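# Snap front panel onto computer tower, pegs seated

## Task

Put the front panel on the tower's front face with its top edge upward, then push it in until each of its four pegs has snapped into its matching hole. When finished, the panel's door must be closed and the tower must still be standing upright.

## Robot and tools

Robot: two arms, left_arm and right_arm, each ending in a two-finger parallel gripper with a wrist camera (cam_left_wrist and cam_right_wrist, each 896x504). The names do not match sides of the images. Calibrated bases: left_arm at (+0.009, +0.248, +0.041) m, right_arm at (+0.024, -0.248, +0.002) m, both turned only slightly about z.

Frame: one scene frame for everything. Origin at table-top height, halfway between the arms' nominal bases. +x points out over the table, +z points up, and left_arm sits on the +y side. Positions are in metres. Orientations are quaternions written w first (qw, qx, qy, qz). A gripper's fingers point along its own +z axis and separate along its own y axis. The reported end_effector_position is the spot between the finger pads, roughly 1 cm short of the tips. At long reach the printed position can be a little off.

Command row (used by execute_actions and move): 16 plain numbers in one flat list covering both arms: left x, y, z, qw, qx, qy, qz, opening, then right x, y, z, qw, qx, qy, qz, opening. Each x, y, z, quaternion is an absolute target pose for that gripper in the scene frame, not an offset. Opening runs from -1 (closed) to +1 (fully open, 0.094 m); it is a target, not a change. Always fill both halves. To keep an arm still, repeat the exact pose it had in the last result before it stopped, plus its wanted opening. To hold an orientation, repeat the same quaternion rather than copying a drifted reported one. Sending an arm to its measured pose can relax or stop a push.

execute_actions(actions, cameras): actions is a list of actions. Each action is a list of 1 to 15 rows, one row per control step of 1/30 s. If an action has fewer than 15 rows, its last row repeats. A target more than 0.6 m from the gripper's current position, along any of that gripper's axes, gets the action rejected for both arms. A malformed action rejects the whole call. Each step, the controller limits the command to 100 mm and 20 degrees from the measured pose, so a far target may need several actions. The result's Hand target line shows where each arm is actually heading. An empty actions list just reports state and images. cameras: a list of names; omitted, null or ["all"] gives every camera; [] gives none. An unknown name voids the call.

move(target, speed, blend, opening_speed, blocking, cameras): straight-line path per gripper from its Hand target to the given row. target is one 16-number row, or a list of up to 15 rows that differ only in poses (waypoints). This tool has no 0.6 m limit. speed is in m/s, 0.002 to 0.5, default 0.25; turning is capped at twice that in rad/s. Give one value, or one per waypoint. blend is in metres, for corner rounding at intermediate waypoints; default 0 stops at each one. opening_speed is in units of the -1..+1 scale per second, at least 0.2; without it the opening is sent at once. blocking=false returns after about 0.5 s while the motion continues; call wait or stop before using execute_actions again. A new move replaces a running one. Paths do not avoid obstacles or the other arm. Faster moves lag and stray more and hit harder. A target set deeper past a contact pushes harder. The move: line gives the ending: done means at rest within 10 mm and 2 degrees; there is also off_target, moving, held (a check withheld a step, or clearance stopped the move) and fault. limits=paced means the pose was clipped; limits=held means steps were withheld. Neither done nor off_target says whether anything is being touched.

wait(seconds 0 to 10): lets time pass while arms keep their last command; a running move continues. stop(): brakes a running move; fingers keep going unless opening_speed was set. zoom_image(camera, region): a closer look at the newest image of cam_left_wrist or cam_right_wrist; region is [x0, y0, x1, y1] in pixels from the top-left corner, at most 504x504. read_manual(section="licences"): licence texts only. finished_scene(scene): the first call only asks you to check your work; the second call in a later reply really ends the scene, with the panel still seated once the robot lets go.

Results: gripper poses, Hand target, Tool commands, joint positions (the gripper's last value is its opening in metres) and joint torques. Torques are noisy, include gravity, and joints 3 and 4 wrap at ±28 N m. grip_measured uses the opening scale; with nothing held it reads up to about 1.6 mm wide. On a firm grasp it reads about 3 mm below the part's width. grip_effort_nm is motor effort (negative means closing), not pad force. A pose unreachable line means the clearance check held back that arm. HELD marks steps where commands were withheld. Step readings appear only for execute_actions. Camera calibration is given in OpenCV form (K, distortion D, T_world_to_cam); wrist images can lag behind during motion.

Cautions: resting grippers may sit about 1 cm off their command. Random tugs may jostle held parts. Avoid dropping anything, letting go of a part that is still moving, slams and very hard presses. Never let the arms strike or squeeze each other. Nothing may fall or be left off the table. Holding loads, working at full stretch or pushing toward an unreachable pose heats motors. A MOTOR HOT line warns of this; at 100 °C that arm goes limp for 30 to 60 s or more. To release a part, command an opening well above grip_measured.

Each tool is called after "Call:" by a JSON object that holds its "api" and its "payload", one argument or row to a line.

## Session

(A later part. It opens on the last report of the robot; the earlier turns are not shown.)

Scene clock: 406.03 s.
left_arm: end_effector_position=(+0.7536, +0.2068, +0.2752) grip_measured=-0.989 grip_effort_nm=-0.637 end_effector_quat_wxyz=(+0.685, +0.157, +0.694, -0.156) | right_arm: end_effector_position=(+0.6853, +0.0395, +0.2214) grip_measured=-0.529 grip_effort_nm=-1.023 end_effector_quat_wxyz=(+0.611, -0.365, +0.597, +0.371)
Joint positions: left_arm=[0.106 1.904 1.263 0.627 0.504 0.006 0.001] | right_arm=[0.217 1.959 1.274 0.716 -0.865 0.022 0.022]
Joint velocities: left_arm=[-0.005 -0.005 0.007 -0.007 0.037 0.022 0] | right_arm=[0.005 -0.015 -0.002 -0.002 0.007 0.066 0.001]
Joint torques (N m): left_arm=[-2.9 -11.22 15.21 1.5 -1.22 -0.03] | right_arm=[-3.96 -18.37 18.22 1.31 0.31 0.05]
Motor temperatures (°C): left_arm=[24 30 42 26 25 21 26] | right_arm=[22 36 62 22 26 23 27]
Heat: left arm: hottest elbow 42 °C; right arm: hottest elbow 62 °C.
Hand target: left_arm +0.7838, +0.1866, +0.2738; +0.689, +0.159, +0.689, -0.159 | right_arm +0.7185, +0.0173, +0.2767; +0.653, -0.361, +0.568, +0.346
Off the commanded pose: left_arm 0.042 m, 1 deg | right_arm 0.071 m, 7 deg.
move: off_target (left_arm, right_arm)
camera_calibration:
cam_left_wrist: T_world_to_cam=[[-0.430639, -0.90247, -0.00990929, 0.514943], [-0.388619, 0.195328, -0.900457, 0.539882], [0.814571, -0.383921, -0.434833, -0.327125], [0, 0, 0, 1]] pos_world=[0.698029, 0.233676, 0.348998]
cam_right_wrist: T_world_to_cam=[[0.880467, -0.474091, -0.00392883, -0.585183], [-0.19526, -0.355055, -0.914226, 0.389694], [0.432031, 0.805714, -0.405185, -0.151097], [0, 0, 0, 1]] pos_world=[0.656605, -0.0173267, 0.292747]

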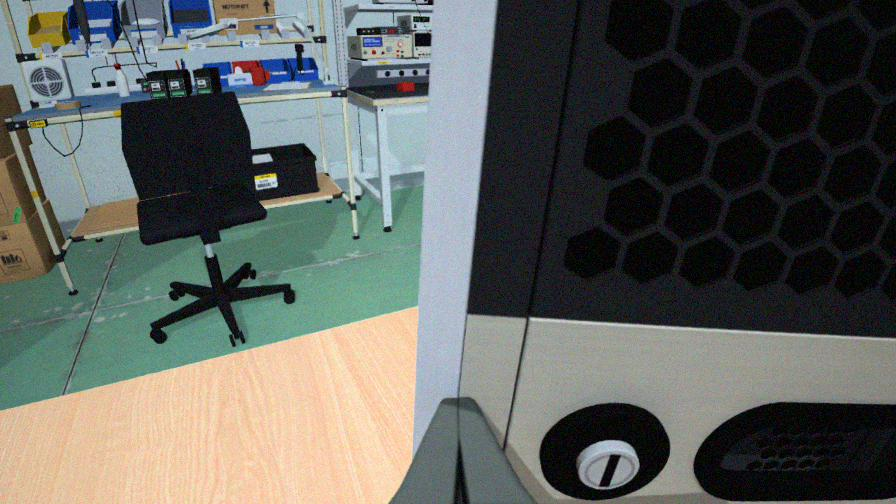

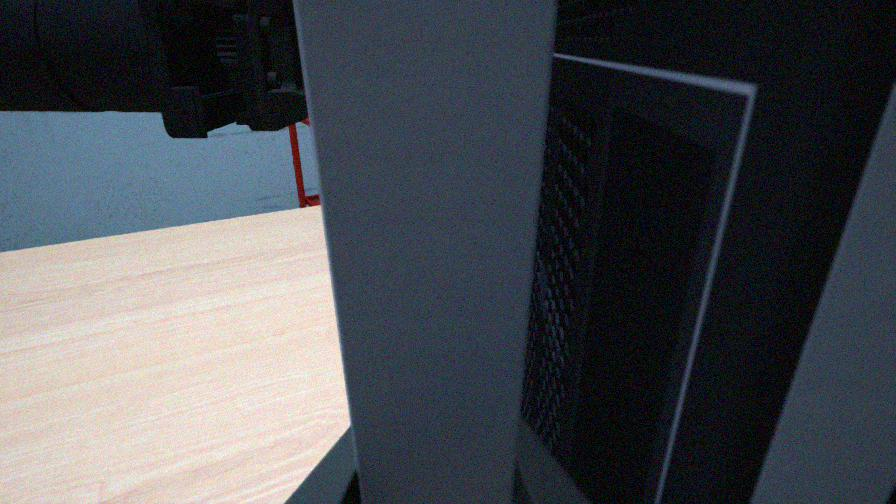

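Call:
{"api": "move", "payload": {
  "target": [0.790,0.186,0.275,0.689,0.159,0.689,-0.159,-1,0.703,0.036,0.255,0.64,-0.37,0.58,0.355,-0.43],
  "speed": 0.03,
  "opening_speed": 0.3
}}

Call:
{"api": "move", "payload": {
  "target": [0.790,0.186,0.275,0.689,0.159,0.689,-0.159,-1,0.655,-0.057,0.25,0.64,-0.37,0.58,0.355,-0.43],
  "speed": 0.05
}}

Scene clock: 415.23 s.
left_arm: end_effector_position=(+0.7746, +0.2013, +0.2680) grip_measured=-0.989 grip_effort_nm=-0.628 end_effector_quat_wxyz=(+0.685, +0.151, +0.697, -0.151) | right_arm: end_effector_position=(+0.6838, +0.0462, +0.2208) grip_measured=-0.432 grip_effort_nm=0.105 end_effector_quat_wxyz=(+0.612, -0.372, +0.593, +0.367)
Joint positions: left_arm=[0.091 1.955 1.325 0.611 0.471 0.005 0.001] | right_arm=[0.228 1.961 1.278 0.712 -0.862 0.003 0.027]
Joint velocities: left_arm=[0.005 0.005 -0.007 -0.012 -0.037 0.037 0] | right_arm=[-0.005 0.005 -0.002 -0.007 0.037 0.007 0.001]
Joint torques (N m): left_arm=[-1.49 -14.86 11.97 1.84 0.18 -0.02] | right_arm=[-2.96 -19.02 13.14 1.21 0.44 0.05]
Motor temperatures (°C): left_arm=[24 30 43 26 25 21 26] | right_arm=[22 35 63 22 26 23 27]
Heat: left arm: hottest elbow 43 °C; right arm: hottest elbow 63 °C.
Hand target: left_arm +0.7885, +0.1864, +0.2748; +0.689, +0.159, +0.689, -0.159 | right_arm +0.7008, +0.0350, +0.2551; +0.637, -0.368, +0.577, +0.354
Off the commanded pose: left_arm 0.023 m, 2 deg | right_arm 0.041 m, 4 deg.
move: off_target (left_arm, right_arm)
camera_calibration:
cam_left_wrist: T_world_to_cam=[[-0.414772, -0.909888, -0.00822436, 0.507742], [-0.395584, 0.188452, -0.898888, 0.549021], [0.819437, -0.369581, -0.438101, -0.355239], [0, 0, 0, 1]] pos_world=[0.718878, 0.227235, 0.342053]
cam_right_wrist: T_world_to_cam=[[0.883457, -0.468327, 0.0131646, -0.586769], [-0.179841, -0.364932, -0.9135, 0.380939], [0.432621, 0.80467, -0.406627, -0.156238], [0, 0, 0, 1]] pos_world=[0.654485, -0.0100623, 0.292181]

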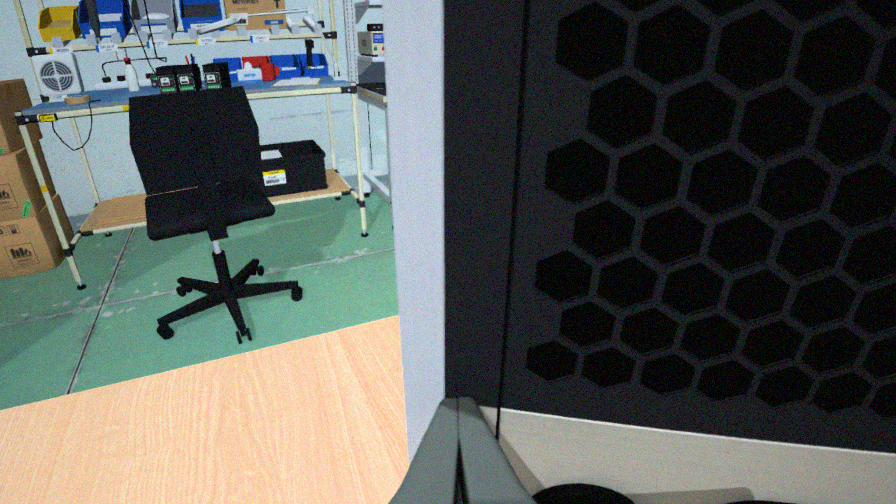

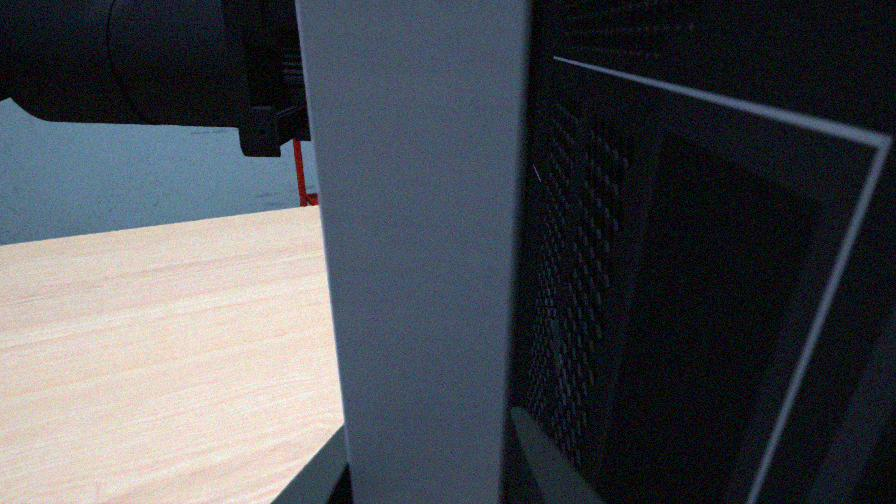

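Scene clock: 417.77 s.
left_arm: end_effector_position=(+0.7760, +0.2007, +0.2686) grip_measured=-0.989 grip_effort_nm=-0.632 end_effector_quat_wxyz=(+0.685, +0.151, +0.697, -0.151) | right_arm: end_effector_position=(+0.6569, -0.0495, +0.2320) grip_measured=-0.431 grip_effort_nm=0.042 end_effector_quat_wxyz=(+0.627, -0.367, +0.586, +0.359)
Joint positions: left_arm=[0.09 1.957 1.331 0.608 0.472 0.005 0.001] | right_arm=[0.075 1.865 1.131 0.813 -0.993 0.026 0.027]
Joint velocities: left_arm=[-0.005 0.005 0.007 0.012 -0.007 -0.022 0] | right_arm=[-0.015 -0.005 0.007 0.022 -0.022 0.066 0]
Joint torques (N m): left_arm=[-1.55 -15.27 11.6 1.88 0.18 -0.02] | right_arm=[-1.73 -18.49 7.88 1.85 -0.03 0.08]
Motor temperatures (°C): left_arm=[24 30 43 26 25 21 26] | right_arm=[22 35 62 22 25 23 27]
Heat: left arm: hottest elbow 43 °C; right arm: hottest elbow 62 °C.
Hand target: left_arm +0.7887, +0.1863, +0.2745; +0.689, +0.159, +0.689, -0.159 | right_arm +0.6551, -0.0562, +0.2501; +0.638, -0.367, +0.577, +0.355
Off the commanded pose: left_arm 0.021 m, 2 deg | right_arm 0.020 m, 2 deg.
move: off_target (left_arm, right_arm)
camera_calibration:
cam_left_wrist: T_world_to_cam=[[-0.415813, -0.909413, -0.00821813, 0.50853], [-0.395367, 0.188898, -0.898889, 0.549979], [0.819014, -0.370521, -0.438099, -0.355867], [0, 0, 0, 1]] pos_world=[0.720358, 0.226718, 0.342645]
cam_right_wrist: T_world_to_cam=[[0.872659, -0.487196, 0.0332732, -0.606461], [-0.160472, -0.350454, -0.92273, 0.341591], [0.461211, 0.799889, -0.384008, -0.0872432], [0, 0, 0, 1]] pos_world=[0.624287, -0.105969, 0.301874]

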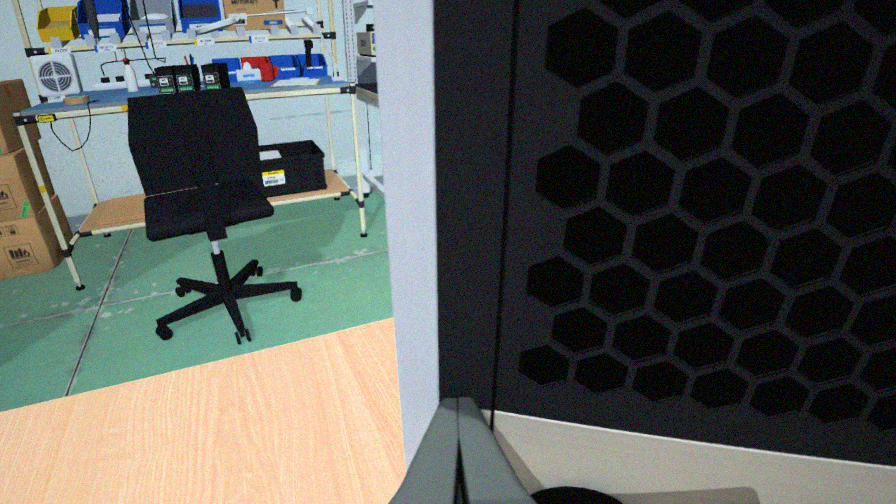

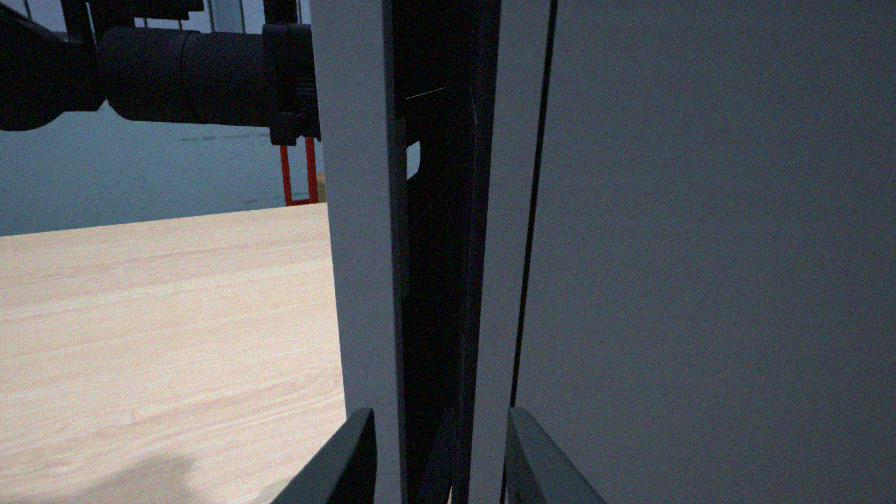

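Call:
{"api": "move", "payload": {
  "target": [0.790,0.186,0.275,0.689,0.159,0.689,-0.159,-1,0.59,-0.20,0.32,0.64,-0.37,0.58,0.355,-0.43],
  "speed": 0.2
}}

Scene clock: 424.60 s.
left_arm: end_effector_position=(+0.7761, +0.2007, +0.2687) grip_measured=-0.989 grip_effort_nm=-0.637 end_effector_quat_wxyz=(+0.685, +0.151, +0.697, -0.151) | right_arm: end_effector_position=(+0.5938, -0.1969, +0.3114) grip_measured=-0.431 grip_effort_nm=0.046 end_effector_quat_wxyz=(+0.634, -0.364, +0.581, +0.358)
Joint positions: left_arm=[0.09 1.957 1.331 0.607 0.472 0.005 0.001] | right_arm=[-0.211 1.633 1.021 0.817 -1.27 0.149 0.027]
Joint velocities: left_arm=[-0.005 0.005 -0.007 0.002 0.007 -0.037 -0.001] | right_arm=[-0.005 0.005 -0.017 0.012 0.066 -0.051 0]
Joint torques (N m): left_arm=[-1.44 -15.15 11.75 1.89 0.16 -0.03] | right_arm=[-1.79 -14.68 8.39 1.52 0.04 0.1]
Motor temperatures (°C): left_arm=[24 30 43 26 25 21 26] | right_arm=[22 36 60 22 25 23 27]
Heat: left arm: hottest elbow 43 °C; right arm: hottest elbow 60 °C.
Hand target: left_arm +0.7888, +0.1862, +0.2749; +0.689, +0.159, +0.689, -0.159 | right_arm +0.5905, -0.1992, +0.3204; +0.639, -0.367, +0.576, +0.355
Off the commanded pose: left_arm 0.021 m, 2 deg | right_arm 0.010 m, 1 deg.
move: off_target (left_arm)
camera_calibration:
cam_left_wrist: T_world_to_cam=[[-0.415813, -0.909413, -0.00821813, 0.50857], [-0.395367, 0.188898, -0.898889, 0.550119], [0.819014, -0.370521, -0.438099, -0.355884], [0, 0, 0, 1]] pos_world=[0.720443, 0.226721, 0.342763]
cam_right_wrist: T_world_to_cam=[[0.869523, -0.492323, 0.0393363, -0.6269], [-0.149462, -0.338212, -0.929125, 0.350939], [0.470734, 0.802017, -0.367666, 0.0799275], [0, 0, 0, 1]] pos_world=[0.559932, -0.254049, 0.380113]

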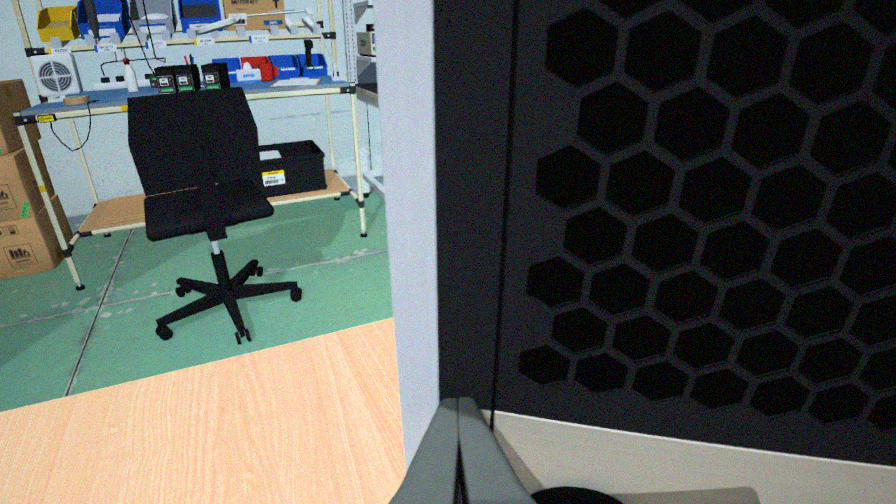

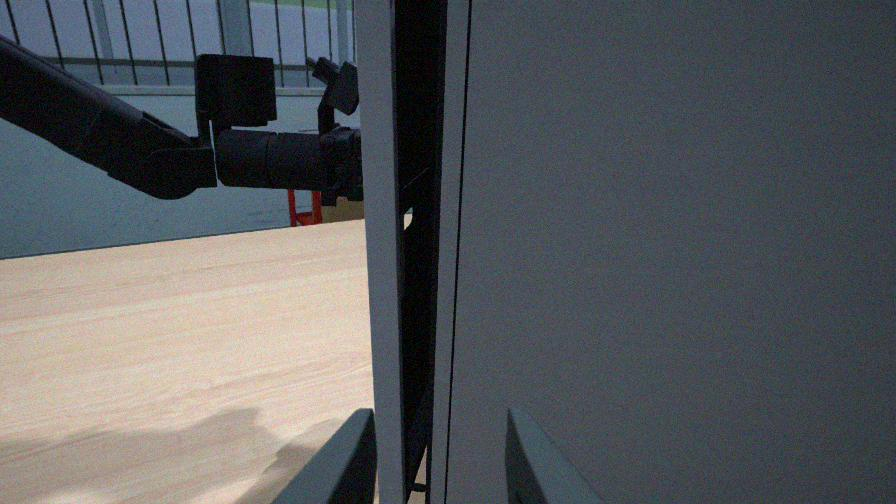

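Call:
{"api": "zoom_image", "payload": {
  "camera": "cam_right_wrist",
  "region": [330, 0, 530, 504]
}}

Call:
{"api": "move", "payload": {
  "target": [0.790,0.186,0.275,0.689,0.159,0.689,-0.159,-1,0.64,-0.24,0.45,0.57,-0.39,0.57,0.44,-0.43],
  "speed": 0.25
}}

Scaled by 1.000.

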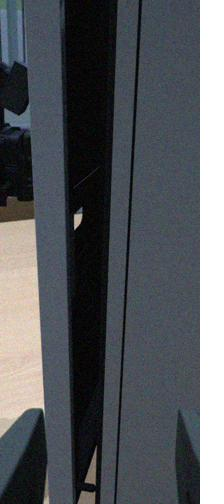

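Scene clock: 432.73 s.
left_arm: end_effector_position=(+0.7761, +0.2007, +0.2687) grip_measured=-0.989 grip_effort_nm=-0.642 end_effector_quat_wxyz=(+0.685, +0.151, +0.697, -0.151) | right_arm: end_effector_position=(+0.6355, -0.2340, +0.4292) grip_measured=-0.431 grip_effort_nm=0.042 end_effector_quat_wxyz=(+0.557, -0.379, +0.586, +0.449)
Joint positions: left_arm=[0.09 1.957 1.331 0.607 0.472 0.005 0.001] | right_arm=[-0.271 1.709 1.439 0.675 -1.508 0.508 0.027]
Joint velocities: left_arm=[-0.005 -0.005 0.007 0.017 -0.022 0.051 -0.001] | right_arm=[0.015 -0.005 0.002 0.012 -0.022 0.022 0]
Joint torques (N m): left_arm=[-1.73 -15.15 11.6 1.95 0.15 0] | right_arm=[-1.61 -14.74 14.35 1.2 0.21 0.11]
Motor temperatures (°C): left_arm=[24 30 43 26 25 21 26] | right_arm=[22 36 57 22 25 23 26]
Heat: left arm: hottest elbow 43 °C; right arm: hottest elbow 57 °C.
Hand target: left_arm +0.7887, +0.1862, +0.2748; +0.689, +0.159, +0.689, -0.159 | right_arm +0.6396, -0.2390, +0.4509; +0.569, -0.392, +0.577, +0.436
Off the commanded pose: left_arm 0.021 m, 2 deg | right_arm 0.022 m, 3 deg.
move: off_target (left_arm, right_arm)
camera_calibration:
cam_left_wrist: T_world_to_cam=[[-0.415813, -0.909413, -0.00821813, 0.50857], [-0.395367, 0.188898, -0.898889, 0.550119], [0.819014, -0.370521, -0.438099, -0.355884], [0, 0, 0, 1]] pos_world=[0.720443, 0.226721, 0.342763]
cam_right_wrist: T_world_to_cam=[[0.939602, -0.324065, -0.110139, -0.627121], [-0.226716, -0.348207, -0.909589, 0.492399], [0.256415, 0.879621, -0.400647, 0.301862], [0, 0, 0, 1]] pos_world=[0.623477, -0.297295, 0.49975]

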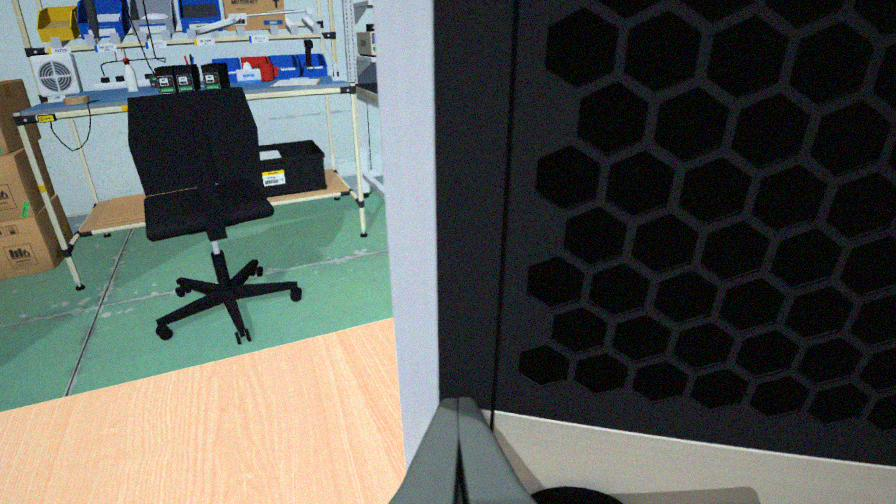

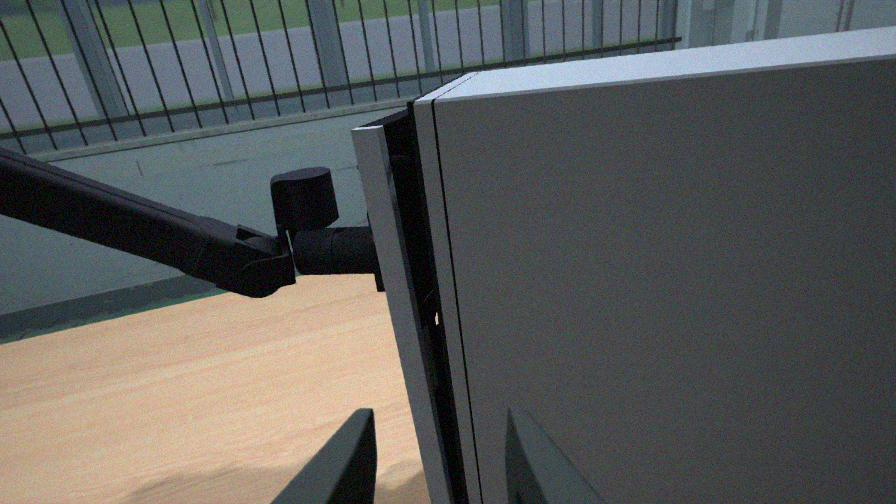

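Call:
{"api": "move", "payload": {
  "target": [
    [0.790,0.186,0.275,0.689,0.159,0.689,-0.159,-1,0.60,-0.15,0.33,0.64,-0.37,0.58,0.355,-0.2],
    [0.790,0.186,0.275,0.689,0.159,0.689,-0.159,-1,0.638,-0.048,0.245,0.64,-0.37,0.58,0.355,-0.2]
  ],
  "speed": 0.15
}}

Scene clock: 458.43 s.
left_arm: end_effector_position=(+0.7761, +0.2007, +0.2687) grip_measured=-0.989 grip_effort_nm=-0.632 end_effector_quat_wxyz=(+0.685, +0.151, +0.697, -0.151) | right_arm: end_effector_position=(+0.6280, -0.0538, +0.2267) grip_measured=-0.202 grip_effort_nm=0.129 end_effector_quat_wxyz=(+0.617, -0.358, +0.600, +0.361)
Joint positions: left_arm=[0.09 1.957 1.331 0.607 0.472 0.005 0.001] | right_arm=[0.074 1.802 1.033 0.812 -0.983 0.027 0.037]
Joint velocities: left_arm=[-0.005 -0.005 0.007 0.007 -0.007 0.051 0] | right_arm=[-0.005 0.005 0.002 -0.002 0.022 -0.007 0]
Joint torques (N m): left_arm=[-1.38 -15.33 11.64 1.99 0.17 -0.02] | right_arm=[-1.03 -15.44 10.88 1.85 0.17 -0.21]
Motor temperatures (°C): left_arm=[24 30 43 26 25 21 26] | right_arm=[22 34 56 22 25 23 26]
Heat: left arm: hottest elbow 43 °C; right arm: hottest elbow 56 °C.
Hand target: left_arm +0.7887, +0.1862, +0.2748; +0.689, +0.159, +0.689, -0.159 | right_arm +0.6357, -0.0496, +0.2434; +0.635, -0.371, +0.581, +0.350
Off the commanded pose: left_arm 0.021 m, 2 deg | right_arm 0.022 m, 4 deg.
move: off_target (left_arm, right_arm)
camera_calibration:
cam_left_wrist: T_world_to_cam=[[-0.415813, -0.909413, -0.00821813, 0.50857], [-0.395367, 0.188898, -0.898889, 0.550119], [0.819014, -0.370521, -0.438099, -0.355884], [0, 0, 0, 1]] pos_world=[0.720443, 0.226721, 0.342763]
cam_right_wrist: T_world_to_cam=[[0.868078, -0.496419, 0.00291427, -0.573892], [-0.197355, -0.350485, -0.915539, 0.352025], [0.455512, 0.794184, -0.402219, -0.0651206], [0, 0, 0, 1]] pos_world=[0.59732, -0.109794, 0.297773]

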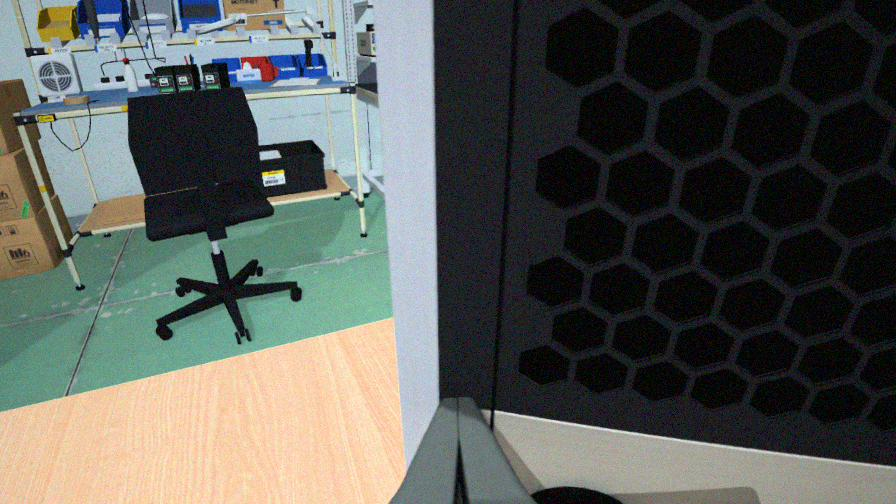

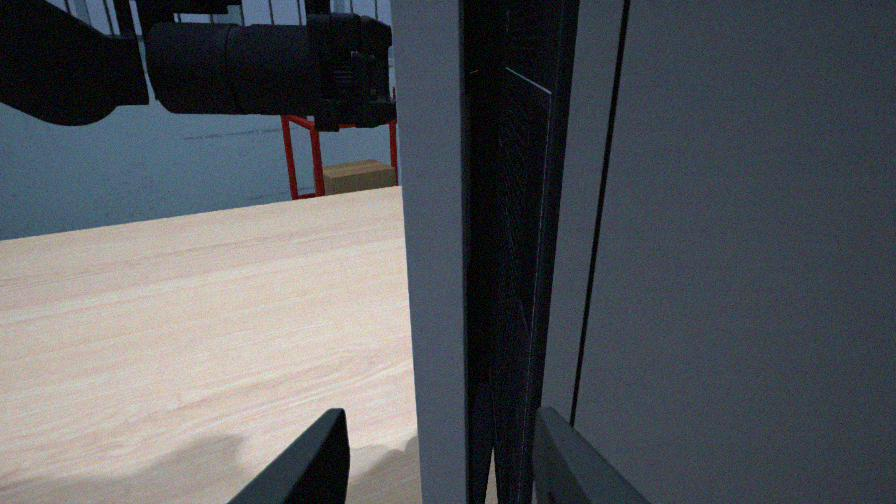

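Call:
{"api": "move", "payload": {
  "target": [
    [0.790,0.186,0.275,0.689,0.159,0.689,-0.159,-1,0.659,-0.006,0.246,0.64,-0.37,0.58,0.355,-0.2],
    [0.790,0.186,0.275,0.689,0.159,0.689,-0.159,-1,0.680,0.034,0.248,0.64,-0.37,0.58,0.355,-0.2]
  ],
  "speed": 0.06
}}

Scene clock: 493.40 s.
left_arm: end_effector_position=(+0.7761, +0.2007, +0.2687) grip_measured=-0.989 grip_effort_nm=-0.628 end_effector_quat_wxyz=(+0.685, +0.151, +0.697, -0.151) | right_arm: end_effector_position=(+0.6690, +0.0237, +0.2315) grip_measured=-0.202 grip_effort_nm=0.129 end_effector_quat_wxyz=(+0.625, -0.358, +0.594, +0.359)
Joint positions: left_arm=[0.09 1.957 1.331 0.607 0.472 0.005 0.001] | right_arm=[0.203 1.904 1.2 0.761 -0.85 0.022 0.037]
Joint velocities: left_arm=[-0.005 0.005 -0.002 -0.002 -0.037 0.081 0.001] | right_arm=[-0.015 0.005 0.042 -0.022 -0.081 -0.051 0.001]
Joint torques (N m): left_arm=[-1.49 -15.15 11.51 1.94 0.17 -0.01] | right_arm=[-0.62 -17.14 12.89 1.05 0.18 -0.15]
Motor temperatures (°C): left_arm=[24 30 43 26 25 21 26] | right_arm=[22 33 51 22 24 23 26]
Heat: left arm: hottest elbow 43 °C; right arm: hottest elbow 51 °C.
Hand target: left_arm +0.7887, +0.1862, +0.2748; +0.689, +0.159, +0.689, -0.159 | right_arm +0.6790, +0.0332, +0.2480; +0.637, -0.368, +0.578, +0.353
Off the commanded pose: left_arm 0.021 m, 2 deg | right_arm 0.022 m, 3 deg.
move: off_target (left_arm, right_arm)
camera_calibration:
cam_left_wrist: T_world_to_cam=[[-0.415813, -0.909413, -0.00821813, 0.50857], [-0.395367, 0.188898, -0.898889, 0.550119], [0.819014, -0.370521, -0.438099, -0.355884], [0, 0, 0, 1]] pos_world=[0.720443, 0.226721, 0.342763]
cam_right_wrist: T_world_to_cam=[[0.866031, -0.499766, 0.0149615, -0.572413], [-0.182423, -0.343693, -0.921193, 0.382858], [0.465523, 0.795053, -0.388818, -0.153268], [0, 0, 0, 1]] pos_world=[0.636919, -0.032631, 0.301657]

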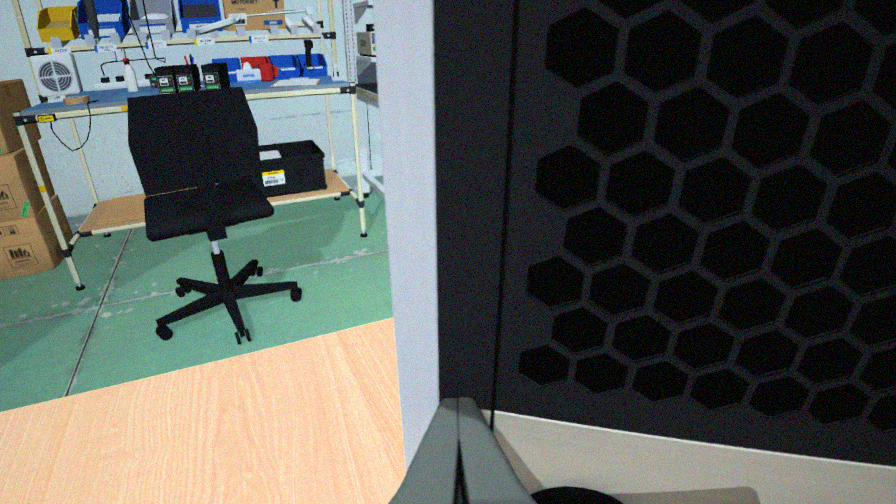

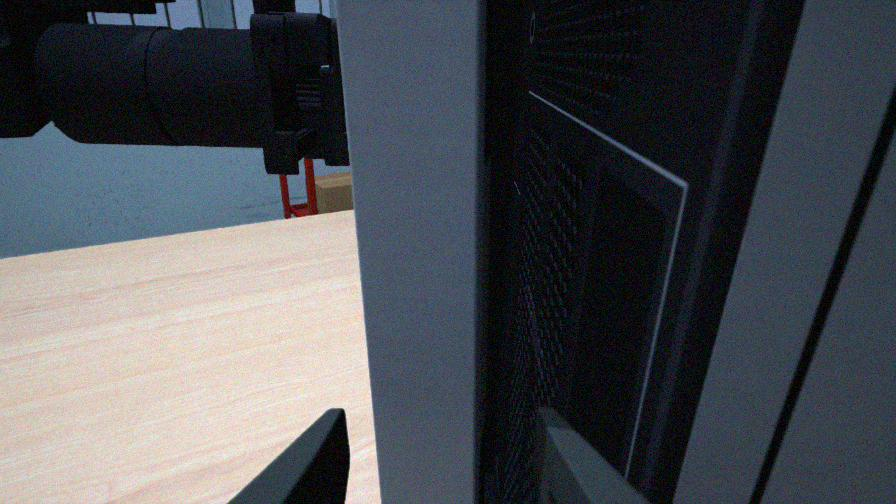

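Call:
{"api": "move", "payload": {
  "target": [
    [0.790,0.186,0.275,0.689,0.159,0.689,-0.159,-1,0.685,0.042,0.250,0.64,-0.37,0.58,0.355,-0.2]
  ],
  "speed": 0.06,
  "cameras": []
}}

Call:
{"api": "move", "payload": {
  "target": [
    [0.790,0.186,0.275,0.689,0.159,0.689,-0.159,-1,0.685,0.042,0.250,0.64,-0.37,0.58,0.355,-0.85]
  ],
  "opening_speed": 0.4,
  "cameras": ["cam_right_wrist"]
}}

Scene clock: 500.20 s.
left_arm: end_effector_position=(+0.7761, +0.2007, +0.2687) grip_measured=-0.989 grip_effort_nm=-0.632 end_effector_quat_wxyz=(+0.685, +0.151, +0.697, -0.151) | right_arm: end_effector_position=(+0.6745, +0.0309, +0.2336) grip_measured=-0.202 grip_effort_nm=0.129 end_effector_quat_wxyz=(+0.625, -0.358, +0.593, +0.359)
Joint positions: left_arm=[0.09 1.957 1.331 0.607 0.472 0.005 0.001] | right_arm=[0.213 1.914 1.224 0.75 -0.838 0.022 0.037]
Joint velocities: left_arm=[-0.015 -0.005 -0.002 -0.007 -0.051 -0.037 0.001] | right_arm=[0.005 -0.005 0.002 -0.012 0.022 0.037 0]
Joint torques (N m): left_arm=[-1.38 -15.27 11.63 2.02 0.18 -0.02] | right_arm=[-0.56 -16.03 12.92 1.05 0.18 -0.18]
Motor temperatures (°C): left_arm=[24 30 43 26 25 21 26] | right_arm=[22 33 50 22 24 23 26]
Heat: left arm: hottest elbow 43 °C; right arm: hottest elbow 50 °C.
Hand target: left_arm +0.7887, +0.1862, +0.2748; +0.689, +0.159, +0.689, -0.159 | right_arm +0.6839, +0.0414, +0.2502; +0.637, -0.368, +0.577, +0.354
Off the commanded pose: left_arm 0.021 m, 2 deg | right_arm 0.022 m, 3 deg.
move: off_target (left_arm, right_arm)
No camera images: "cameras" was empty.

Scene clock: 502.17 s.
left_arm: end_effector_position=(+0.7770, +0.1970, +0.2714) grip_measured=-0.989 grip_effort_nm=-0.632 end_effector_quat_wxyz=(+0.686, +0.154, +0.695, -0.152) | right_arm: end_effector_position=(+0.6733, +0.0339, +0.2335) grip_measured=-0.847 grip_effort_nm=-0.100 end_effector_quat_wxyz=(+0.624, -0.359, +0.593, +0.360)
Joint positions: left_arm=[0.085 1.957 1.336 0.607 0.472 0.005 0.001] | right_arm=[0.218 1.915 1.224 0.75 -0.839 0.022 0.007]
Joint velocities: left_arm=[-0.005 0.015 -0.002 -0.007 -0.022 -0.037 0] | right_arm=[-0.024 -0.015 0.002 0.002 0.022 -0.051 -0.001]
Joint torques (N m): left_arm=[-0.97 -15.21 11.36 1.95 0.15 -0.03] | right_arm=[-0.67 -16.85 12.82 0.9 0.2 -0.21]
Motor temperatures (°C): left_arm=[24 30 43 26 25 21 26] | right_arm=[22 34 50 22 24 23 26]
Heat: left arm: hottest elbow 43 °C; right arm: hottest elbow 50 °C.
Hand target: left_arm +0.7891, +0.1862, +0.2747; +0.689, +0.159, +0.689, -0.159 | right_arm +0.6839, +0.0416, +0.2502; +0.637, -0.368, +0.577, +0.354
Off the commanded pose: left_arm 0.017 m, 1 deg | right_arm 0.022 m, 3 deg.
move: off_target (left_arm, right_arm)
camera_calibration:
cam_right_wrist: T_world_to_cam=[[0.867724, -0.496797, 0.0157342, -0.572499], [-0.18004, -0.343655, -0.921676, 0.387492], [0.463293, 0.796928, -0.387641, -0.16143], [0, 0, 0, 1]] pos_world=[0.641325, -0.022604, 0.303573]
Images, in order (width x height): cam_right_wrist 896x504.

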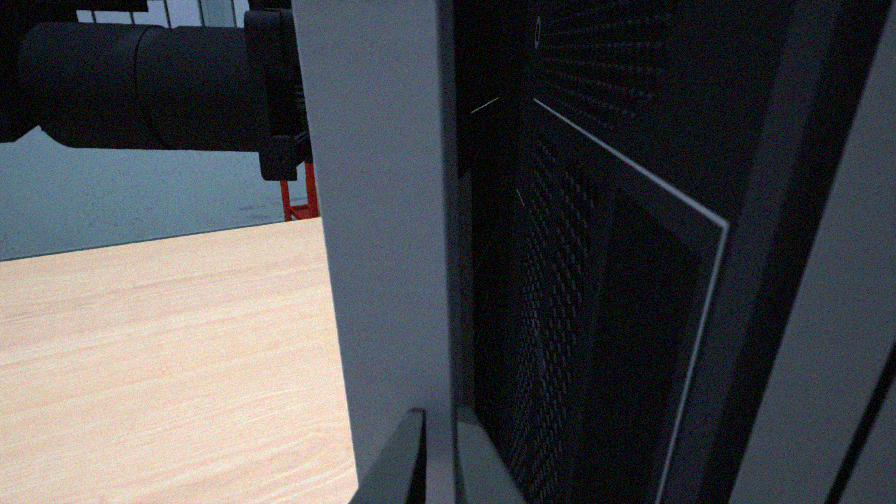

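Call:
{"api": "move", "payload": {
  "target": [
    [0.790,0.186,0.275,0.689,0.159,0.689,-0.159,-1,0.682,0.036,0.250,0.64,-0.37,0.58,0.355,-0.2]
  ],
  "cameras": ["cam_right_wrist"]
}}

Call:
{"api": "move", "payload": {
  "target": [
    [0.790,0.186,0.275,0.689,0.159,0.689,-0.159,-1,0.690,0.054,0.252,0.64,-0.37,0.58,0.355,-0.2]
  ],
  "speed": 0.05,
  "cameras": ["cam_right_wrist"]
}}

Scene clock: 517.73 s.
left_arm: end_effector_position=(+0.7770, +0.1967, +0.2714) grip_measured=-0.989 grip_effort_nm=-0.632 end_effector_quat_wxyz=(+0.686, +0.154, +0.695, -0.152) | right_arm: end_effector_position=(+0.6730, +0.0341, +0.2335) grip_measured=-0.202 grip_effort_nm=0.134 end_effector_quat_wxyz=(+0.624, -0.360, +0.592, +0.361)
Joint positions: left_arm=[0.085 1.957 1.336 0.607 0.472 0.005 0.001] | right_arm=[0.218 1.915 1.224 0.75 -0.841 0.022 0.037]
Joint velocities: left_arm=[-0.005 -0.005 0.002 -0.012 -0.022 0.007 -0.001] | right_arm=[-0.005 -0.015 -0.007 0.002 0.066 -0.022 -0.001]
Joint torques (N m): left_arm=[-0.91 -15.38 11.4 1.95 0.17 -0.03] | right_arm=[-1.55 -16.85 11.78 1.24 -0.06 -0.17]
Motor temperatures (°C): left_arm=[24 30 43 26 25 21 26] | right_arm=[22 35 50 22 24 23 25]
Heat: left arm: hottest elbow 43 °C; right arm: hottest elbow 50 °C.
Hand target: left_arm +0.7890, +0.1859, +0.2748; +0.689, +0.159, +0.689, -0.159 | right_arm +0.6813, +0.0358, +0.2501; +0.637, -0.368, +0.577, +0.354
Off the commanded pose: left_arm 0.017 m, 1 deg | right_arm 0.019 m, 3 deg.
move: off_target (left_arm, right_arm)
camera_calibration:
cam_right_wrist: T_world_to_cam=[[0.868668, -0.495142, 0.0158105, -0.572881], [-0.179361, -0.344098, -0.921643, 0.387033], [0.461785, 0.797766, -0.387716, -0.160424], [0, 0, 0, 1]] pos_world=[0.641144, -0.0224992, 0.303564]
Images, in order (width x height): cam_right_wrist 896x504.

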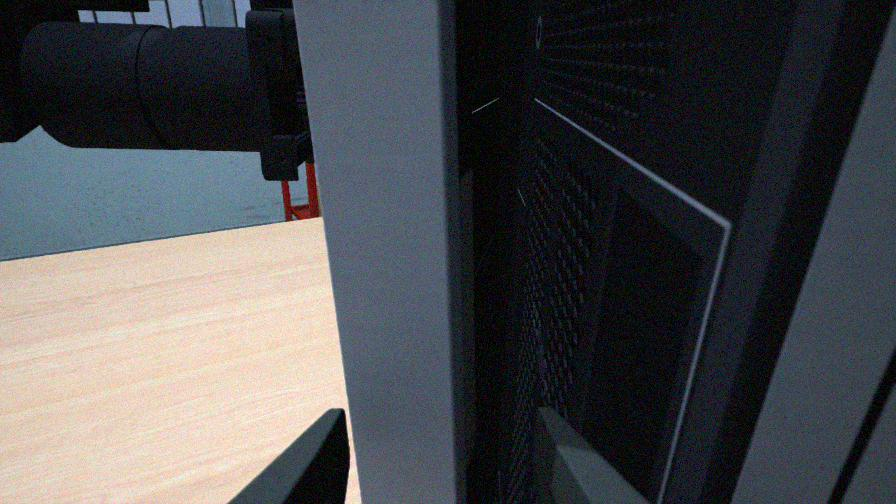

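Scene clock: 518.67 s.
left_arm: end_effector_position=(+0.7770, +0.1967, +0.2714) grip_measured=-0.989 grip_effort_nm=-0.637 end_effector_quat_wxyz=(+0.686, +0.154, +0.695, -0.152) | right_arm: end_effector_position=(+0.6782, +0.0413, +0.2345) grip_measured=-0.202 grip_effort_nm=0.120 end_effector_quat_wxyz=(+0.624, -0.358, +0.594, +0.360)
Joint positions: left_arm=[0.085 1.957 1.336 0.607 0.472 0.005 0.001] | right_arm=[0.229 1.924 1.245 0.734 -0.824 0.021 0.037]
Joint velocities: left_arm=[-0.015 0.005 0.022 -0.002 0.007 -0.081 0] | right_arm=[0.005 -0.005 -0.007 -0.012 0.11 -0.081 -0.001]
Joint torques (N m): left_arm=[-0.85 -15.38 11.41 1.89 0.17 -0.04] | right_arm=[-0.03 -16.85 13.29 0.99 0.28 -0.2]
Motor temperatures (°C): left_arm=[24 30 43 26 25 21 26] | right_arm=[22 35 50 22 24 23 25]
Heat: left arm: hottest elbow 43 °C; right arm: hottest elbow 50 °C.
Hand target: left_arm +0.7890, +0.1862, +0.2748; +0.689, +0.159, +0.689, -0.159 | right_arm +0.6885, +0.0533, +0.2521; +0.637, -0.368, +0.577, +0.353
Off the commanded pose: left_arm 0.017 m, 1 deg | right_arm 0.025 m, 3 deg.
move: off_target (left_arm, right_arm)
camera_calibration:
cam_right_wrist: T_world_to_cam=[[0.866069, -0.499762, 0.0127735, -0.571163], [-0.184503, -0.343276, -0.920934, 0.394721], [0.464632, 0.795236, -0.389508, -0.169619], [0, 0, 0, 1]] pos_world=[0.646304, -0.0150599, 0.30474]
Images, in order (width x height): cam_right_wrist 896x504.

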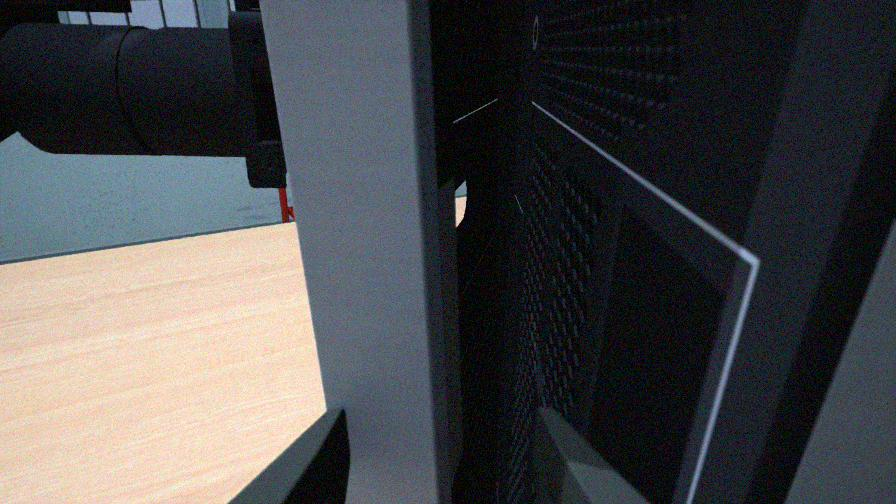

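Call:
{"api": "move", "payload": {
  "target": [
    [0.790,0.186,0.275,0.689,0.159,0.689,-0.159,-1,0.676,0.047,0.250,0.64,-0.37,0.58,0.355,-0.2],
    [0.790,0.186,0.275,0.689,0.159,0.689,-0.159,-1,0.687,0.071,0.250,0.64,-0.37,0.58,0.355,-0.2]
  ],
  "speed": 0.05,
  "cameras": ["cam_right_wrist"]
}}

Call:
{"api": "move", "payload": {
  "target": [
    [0.790,0.186,0.275,0.689,0.159,0.689,-0.159,-1,0.687,0.071,0.250,0.64,-0.37,0.58,0.355,-0.85]
  ],
  "opening_speed": 0.4,
  "cameras": ["cam_right_wrist"]
}}

Scene clock: 528.33 s.
left_arm: end_effector_position=(+0.7769, +0.1964, +0.2714) grip_measured=-0.989 grip_effort_nm=-0.632 end_effector_quat_wxyz=(+0.686, +0.154, +0.694, -0.153) | right_arm: end_effector_position=(+0.6763, +0.0586, +0.2347) grip_measured=-0.202 grip_effort_nm=0.115 end_effector_quat_wxyz=(+0.626, -0.359, +0.593, +0.359)
Joint positions: left_arm=[0.084 1.957 1.336 0.607 0.472 0.005 0.001] | right_arm=[0.258 1.93 1.253 0.734 -0.795 0.017 0.037]
Joint velocities: left_arm=[0.005 -0.015 -0.012 -0.002 -0.051 -0.022 0] | right_arm=[-0.015 -0.005 0.002 -0.007 0.066 0.007 0]
Joint torques (N m): left_arm=[-1.14 -15.15 11.36 1.89 0.16 -0.02] | right_arm=[0.21 -17.03 13.23 0.95 0.3 -0.22]
Motor temperatures (°C): left_arm=[24 30 43 26 25 21 26] | right_arm=[22 35 50 22 24 23 25]
Heat: left arm: hottest elbow 43 °C; right arm: hottest elbow 50 °C.
Hand target: left_arm +0.7890, +0.1861, +0.2748; +0.689, +0.159, +0.689, -0.159 | right_arm +0.6856, +0.0705, +0.2501; +0.637, -0.368, +0.577, +0.354
Off the commanded pose: left_arm 0.017 m, 1 deg | right_arm 0.022 m, 3 deg.
move: off_target (left_arm, right_arm)
camera_calibration:
cam_right_wrist: T_world_to_cam=[[0.865744, -0.500193, 0.0171544, -0.561606], [-0.17998, -0.34313, -0.921883, 0.397588], [0.467006, 0.795028, -0.387088, -0.184599], [0, 0, 0, 1]] pos_world=[0.643974, 0.00227447, 0.304708]
Images, in order (width x height): cam_right_wrist 896x504.

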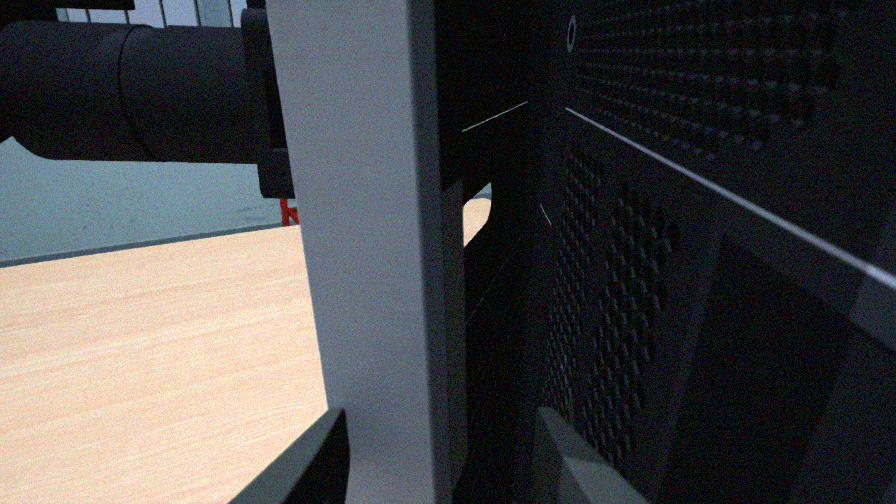

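Scene clock: 530.30 s.
left_arm: end_effector_position=(+0.7769, +0.1964, +0.2714) grip_measured=-0.989 grip_effort_nm=-0.628 end_effector_quat_wxyz=(+0.686, +0.154, +0.694, -0.153) | right_arm: end_effector_position=(+0.6767, +0.0585, +0.2336) grip_measured=-0.847 grip_effort_nm=-0.115 end_effector_quat_wxyz=(+0.626, -0.358, +0.594, +0.358)
Joint positions: left_arm=[0.084 1.957 1.336 0.607 0.472 0.005 0.001] | right_arm=[0.258 1.931 1.253 0.734 -0.793 0.017 0.007]
Joint velocities: left_arm=[0.005 -0.005 -0.002 -0.012 0.081 -0.037 0] | right_arm=[0.005 0.005 -0.002 -0.007 -0.051 0.051 0]
Joint torques (N m): left_arm=[-1.03 -15.27 11.38 1.88 0.16 -0.01] | right_arm=[-0.44 -17.26 13.12 0.96 0.22 -0.19]
Motor temperatures (°C): left_arm=[24 30 43 26 24 21 26] | right_arm=[22 35 50 22 24 23 25]
Heat: left arm: hottest elbow 43 °C; right arm: hottest elbow 50 °C.
Hand target: left_arm +0.7890, +0.1861, +0.2748; +0.689, +0.159, +0.689, -0.159 | right_arm +0.6857, +0.0705, +0.2500; +0.637, -0.368, +0.578, +0.354
Off the commanded pose: left_arm 0.017 m, 1 deg | right_arm 0.023 m, 3 deg.
move: off_target (left_arm, right_arm)
camera_calibration:
cam_right_wrist: T_world_to_cam=[[0.864802, -0.501845, 0.0163895, -0.561112], [-0.181714, -0.343232, -0.921505, 0.39776], [0.468078, 0.793941, -0.388021, -0.185555], [0, 0, 0, 1]] pos_world=[0.644383, 0.00225242, 0.303735]
Images, in order (width x height): cam_right_wrist 896x504.

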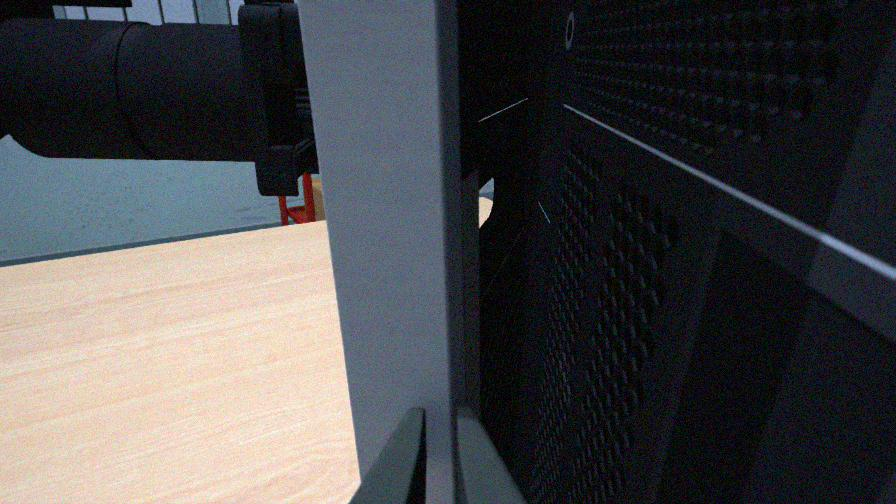

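Call:
{"api": "move", "payload": {
  "target": [
    [0.790,0.186,0.275,0.689,0.159,0.689,-0.159,-1,0.678,0.053,0.250,0.64,-0.37,0.58,0.355,0.1],
    [0.790,0.186,0.275,0.689,0.159,0.689,-0.159,-1,0.663,0.060,0.250,0.64,-0.37,0.58,0.355,0.1]
  ],
  "speed": 0.06,
  "cameras": ["cam_right_wrist"]
}}

Scene clock: 549.70 s.
left_arm: end_effector_position=(+0.7769, +0.1963, +0.2714) grip_measured=-0.989 grip_effort_nm=-0.628 end_effector_quat_wxyz=(+0.686, +0.154, +0.694, -0.153) | right_arm: end_effector_position=(+0.6676, +0.0569, +0.2295) grip_measured=+0.098 grip_effort_nm=0.120 end_effector_quat_wxyz=(+0.622, -0.359, +0.595, +0.361)
Joint positions: left_arm=[0.084 1.957 1.336 0.607 0.472 0.005 0.001] | right_arm=[0.258 1.918 1.223 0.743 -0.8 0.017 0.052]
Joint velocities: left_arm=[-0.015 -0.015 -0.002 -0.007 0.037 -0.007 -0.001] | right_arm=[0.005 -0.015 -0.002 0.007 0.037 -0.007 0]
Joint torques (N m): left_arm=[-0.91 -15.33 11.37 1.91 0.15 -0.02] | right_arm=[-0.62 -19.6 8.28 1.88 0.19 -0.18]
Motor temperatures (°C): left_arm=[24 30 43 26 24 21 26] | right_arm=[22 35 52 22 24 23 25]
Heat: left arm: hottest elbow 43 °C; right arm: hottest elbow 52 °C.
Hand target: left_arm +0.7890, +0.1861, +0.2748; +0.689, +0.159, +0.689, -0.159 | right_arm +0.6630, +0.0599, +0.2497; +0.637, -0.368, +0.578, +0.354
Off the commanded pose: left_arm 0.017 m, 1 deg | right_arm 0.021 m, 3 deg.
move: off_target (left_arm, right_arm)
camera_calibration:
cam_right_wrist: T_world_to_cam=[[0.868328, -0.495869, 0.0110111, -0.555456], [-0.18637, -0.346768, -0.919249, 0.394514], [0.459645, 0.796157, -0.393523, -0.174814], [0, 0, 0, 1]] pos_world=[0.636196, 0.000551216, 0.29998]
Images, in order (width x height): cam_right_wrist 896x504.

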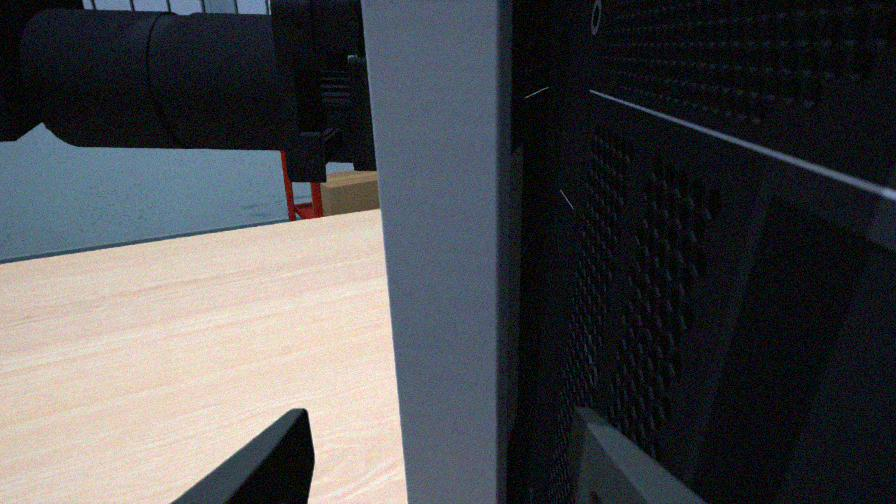

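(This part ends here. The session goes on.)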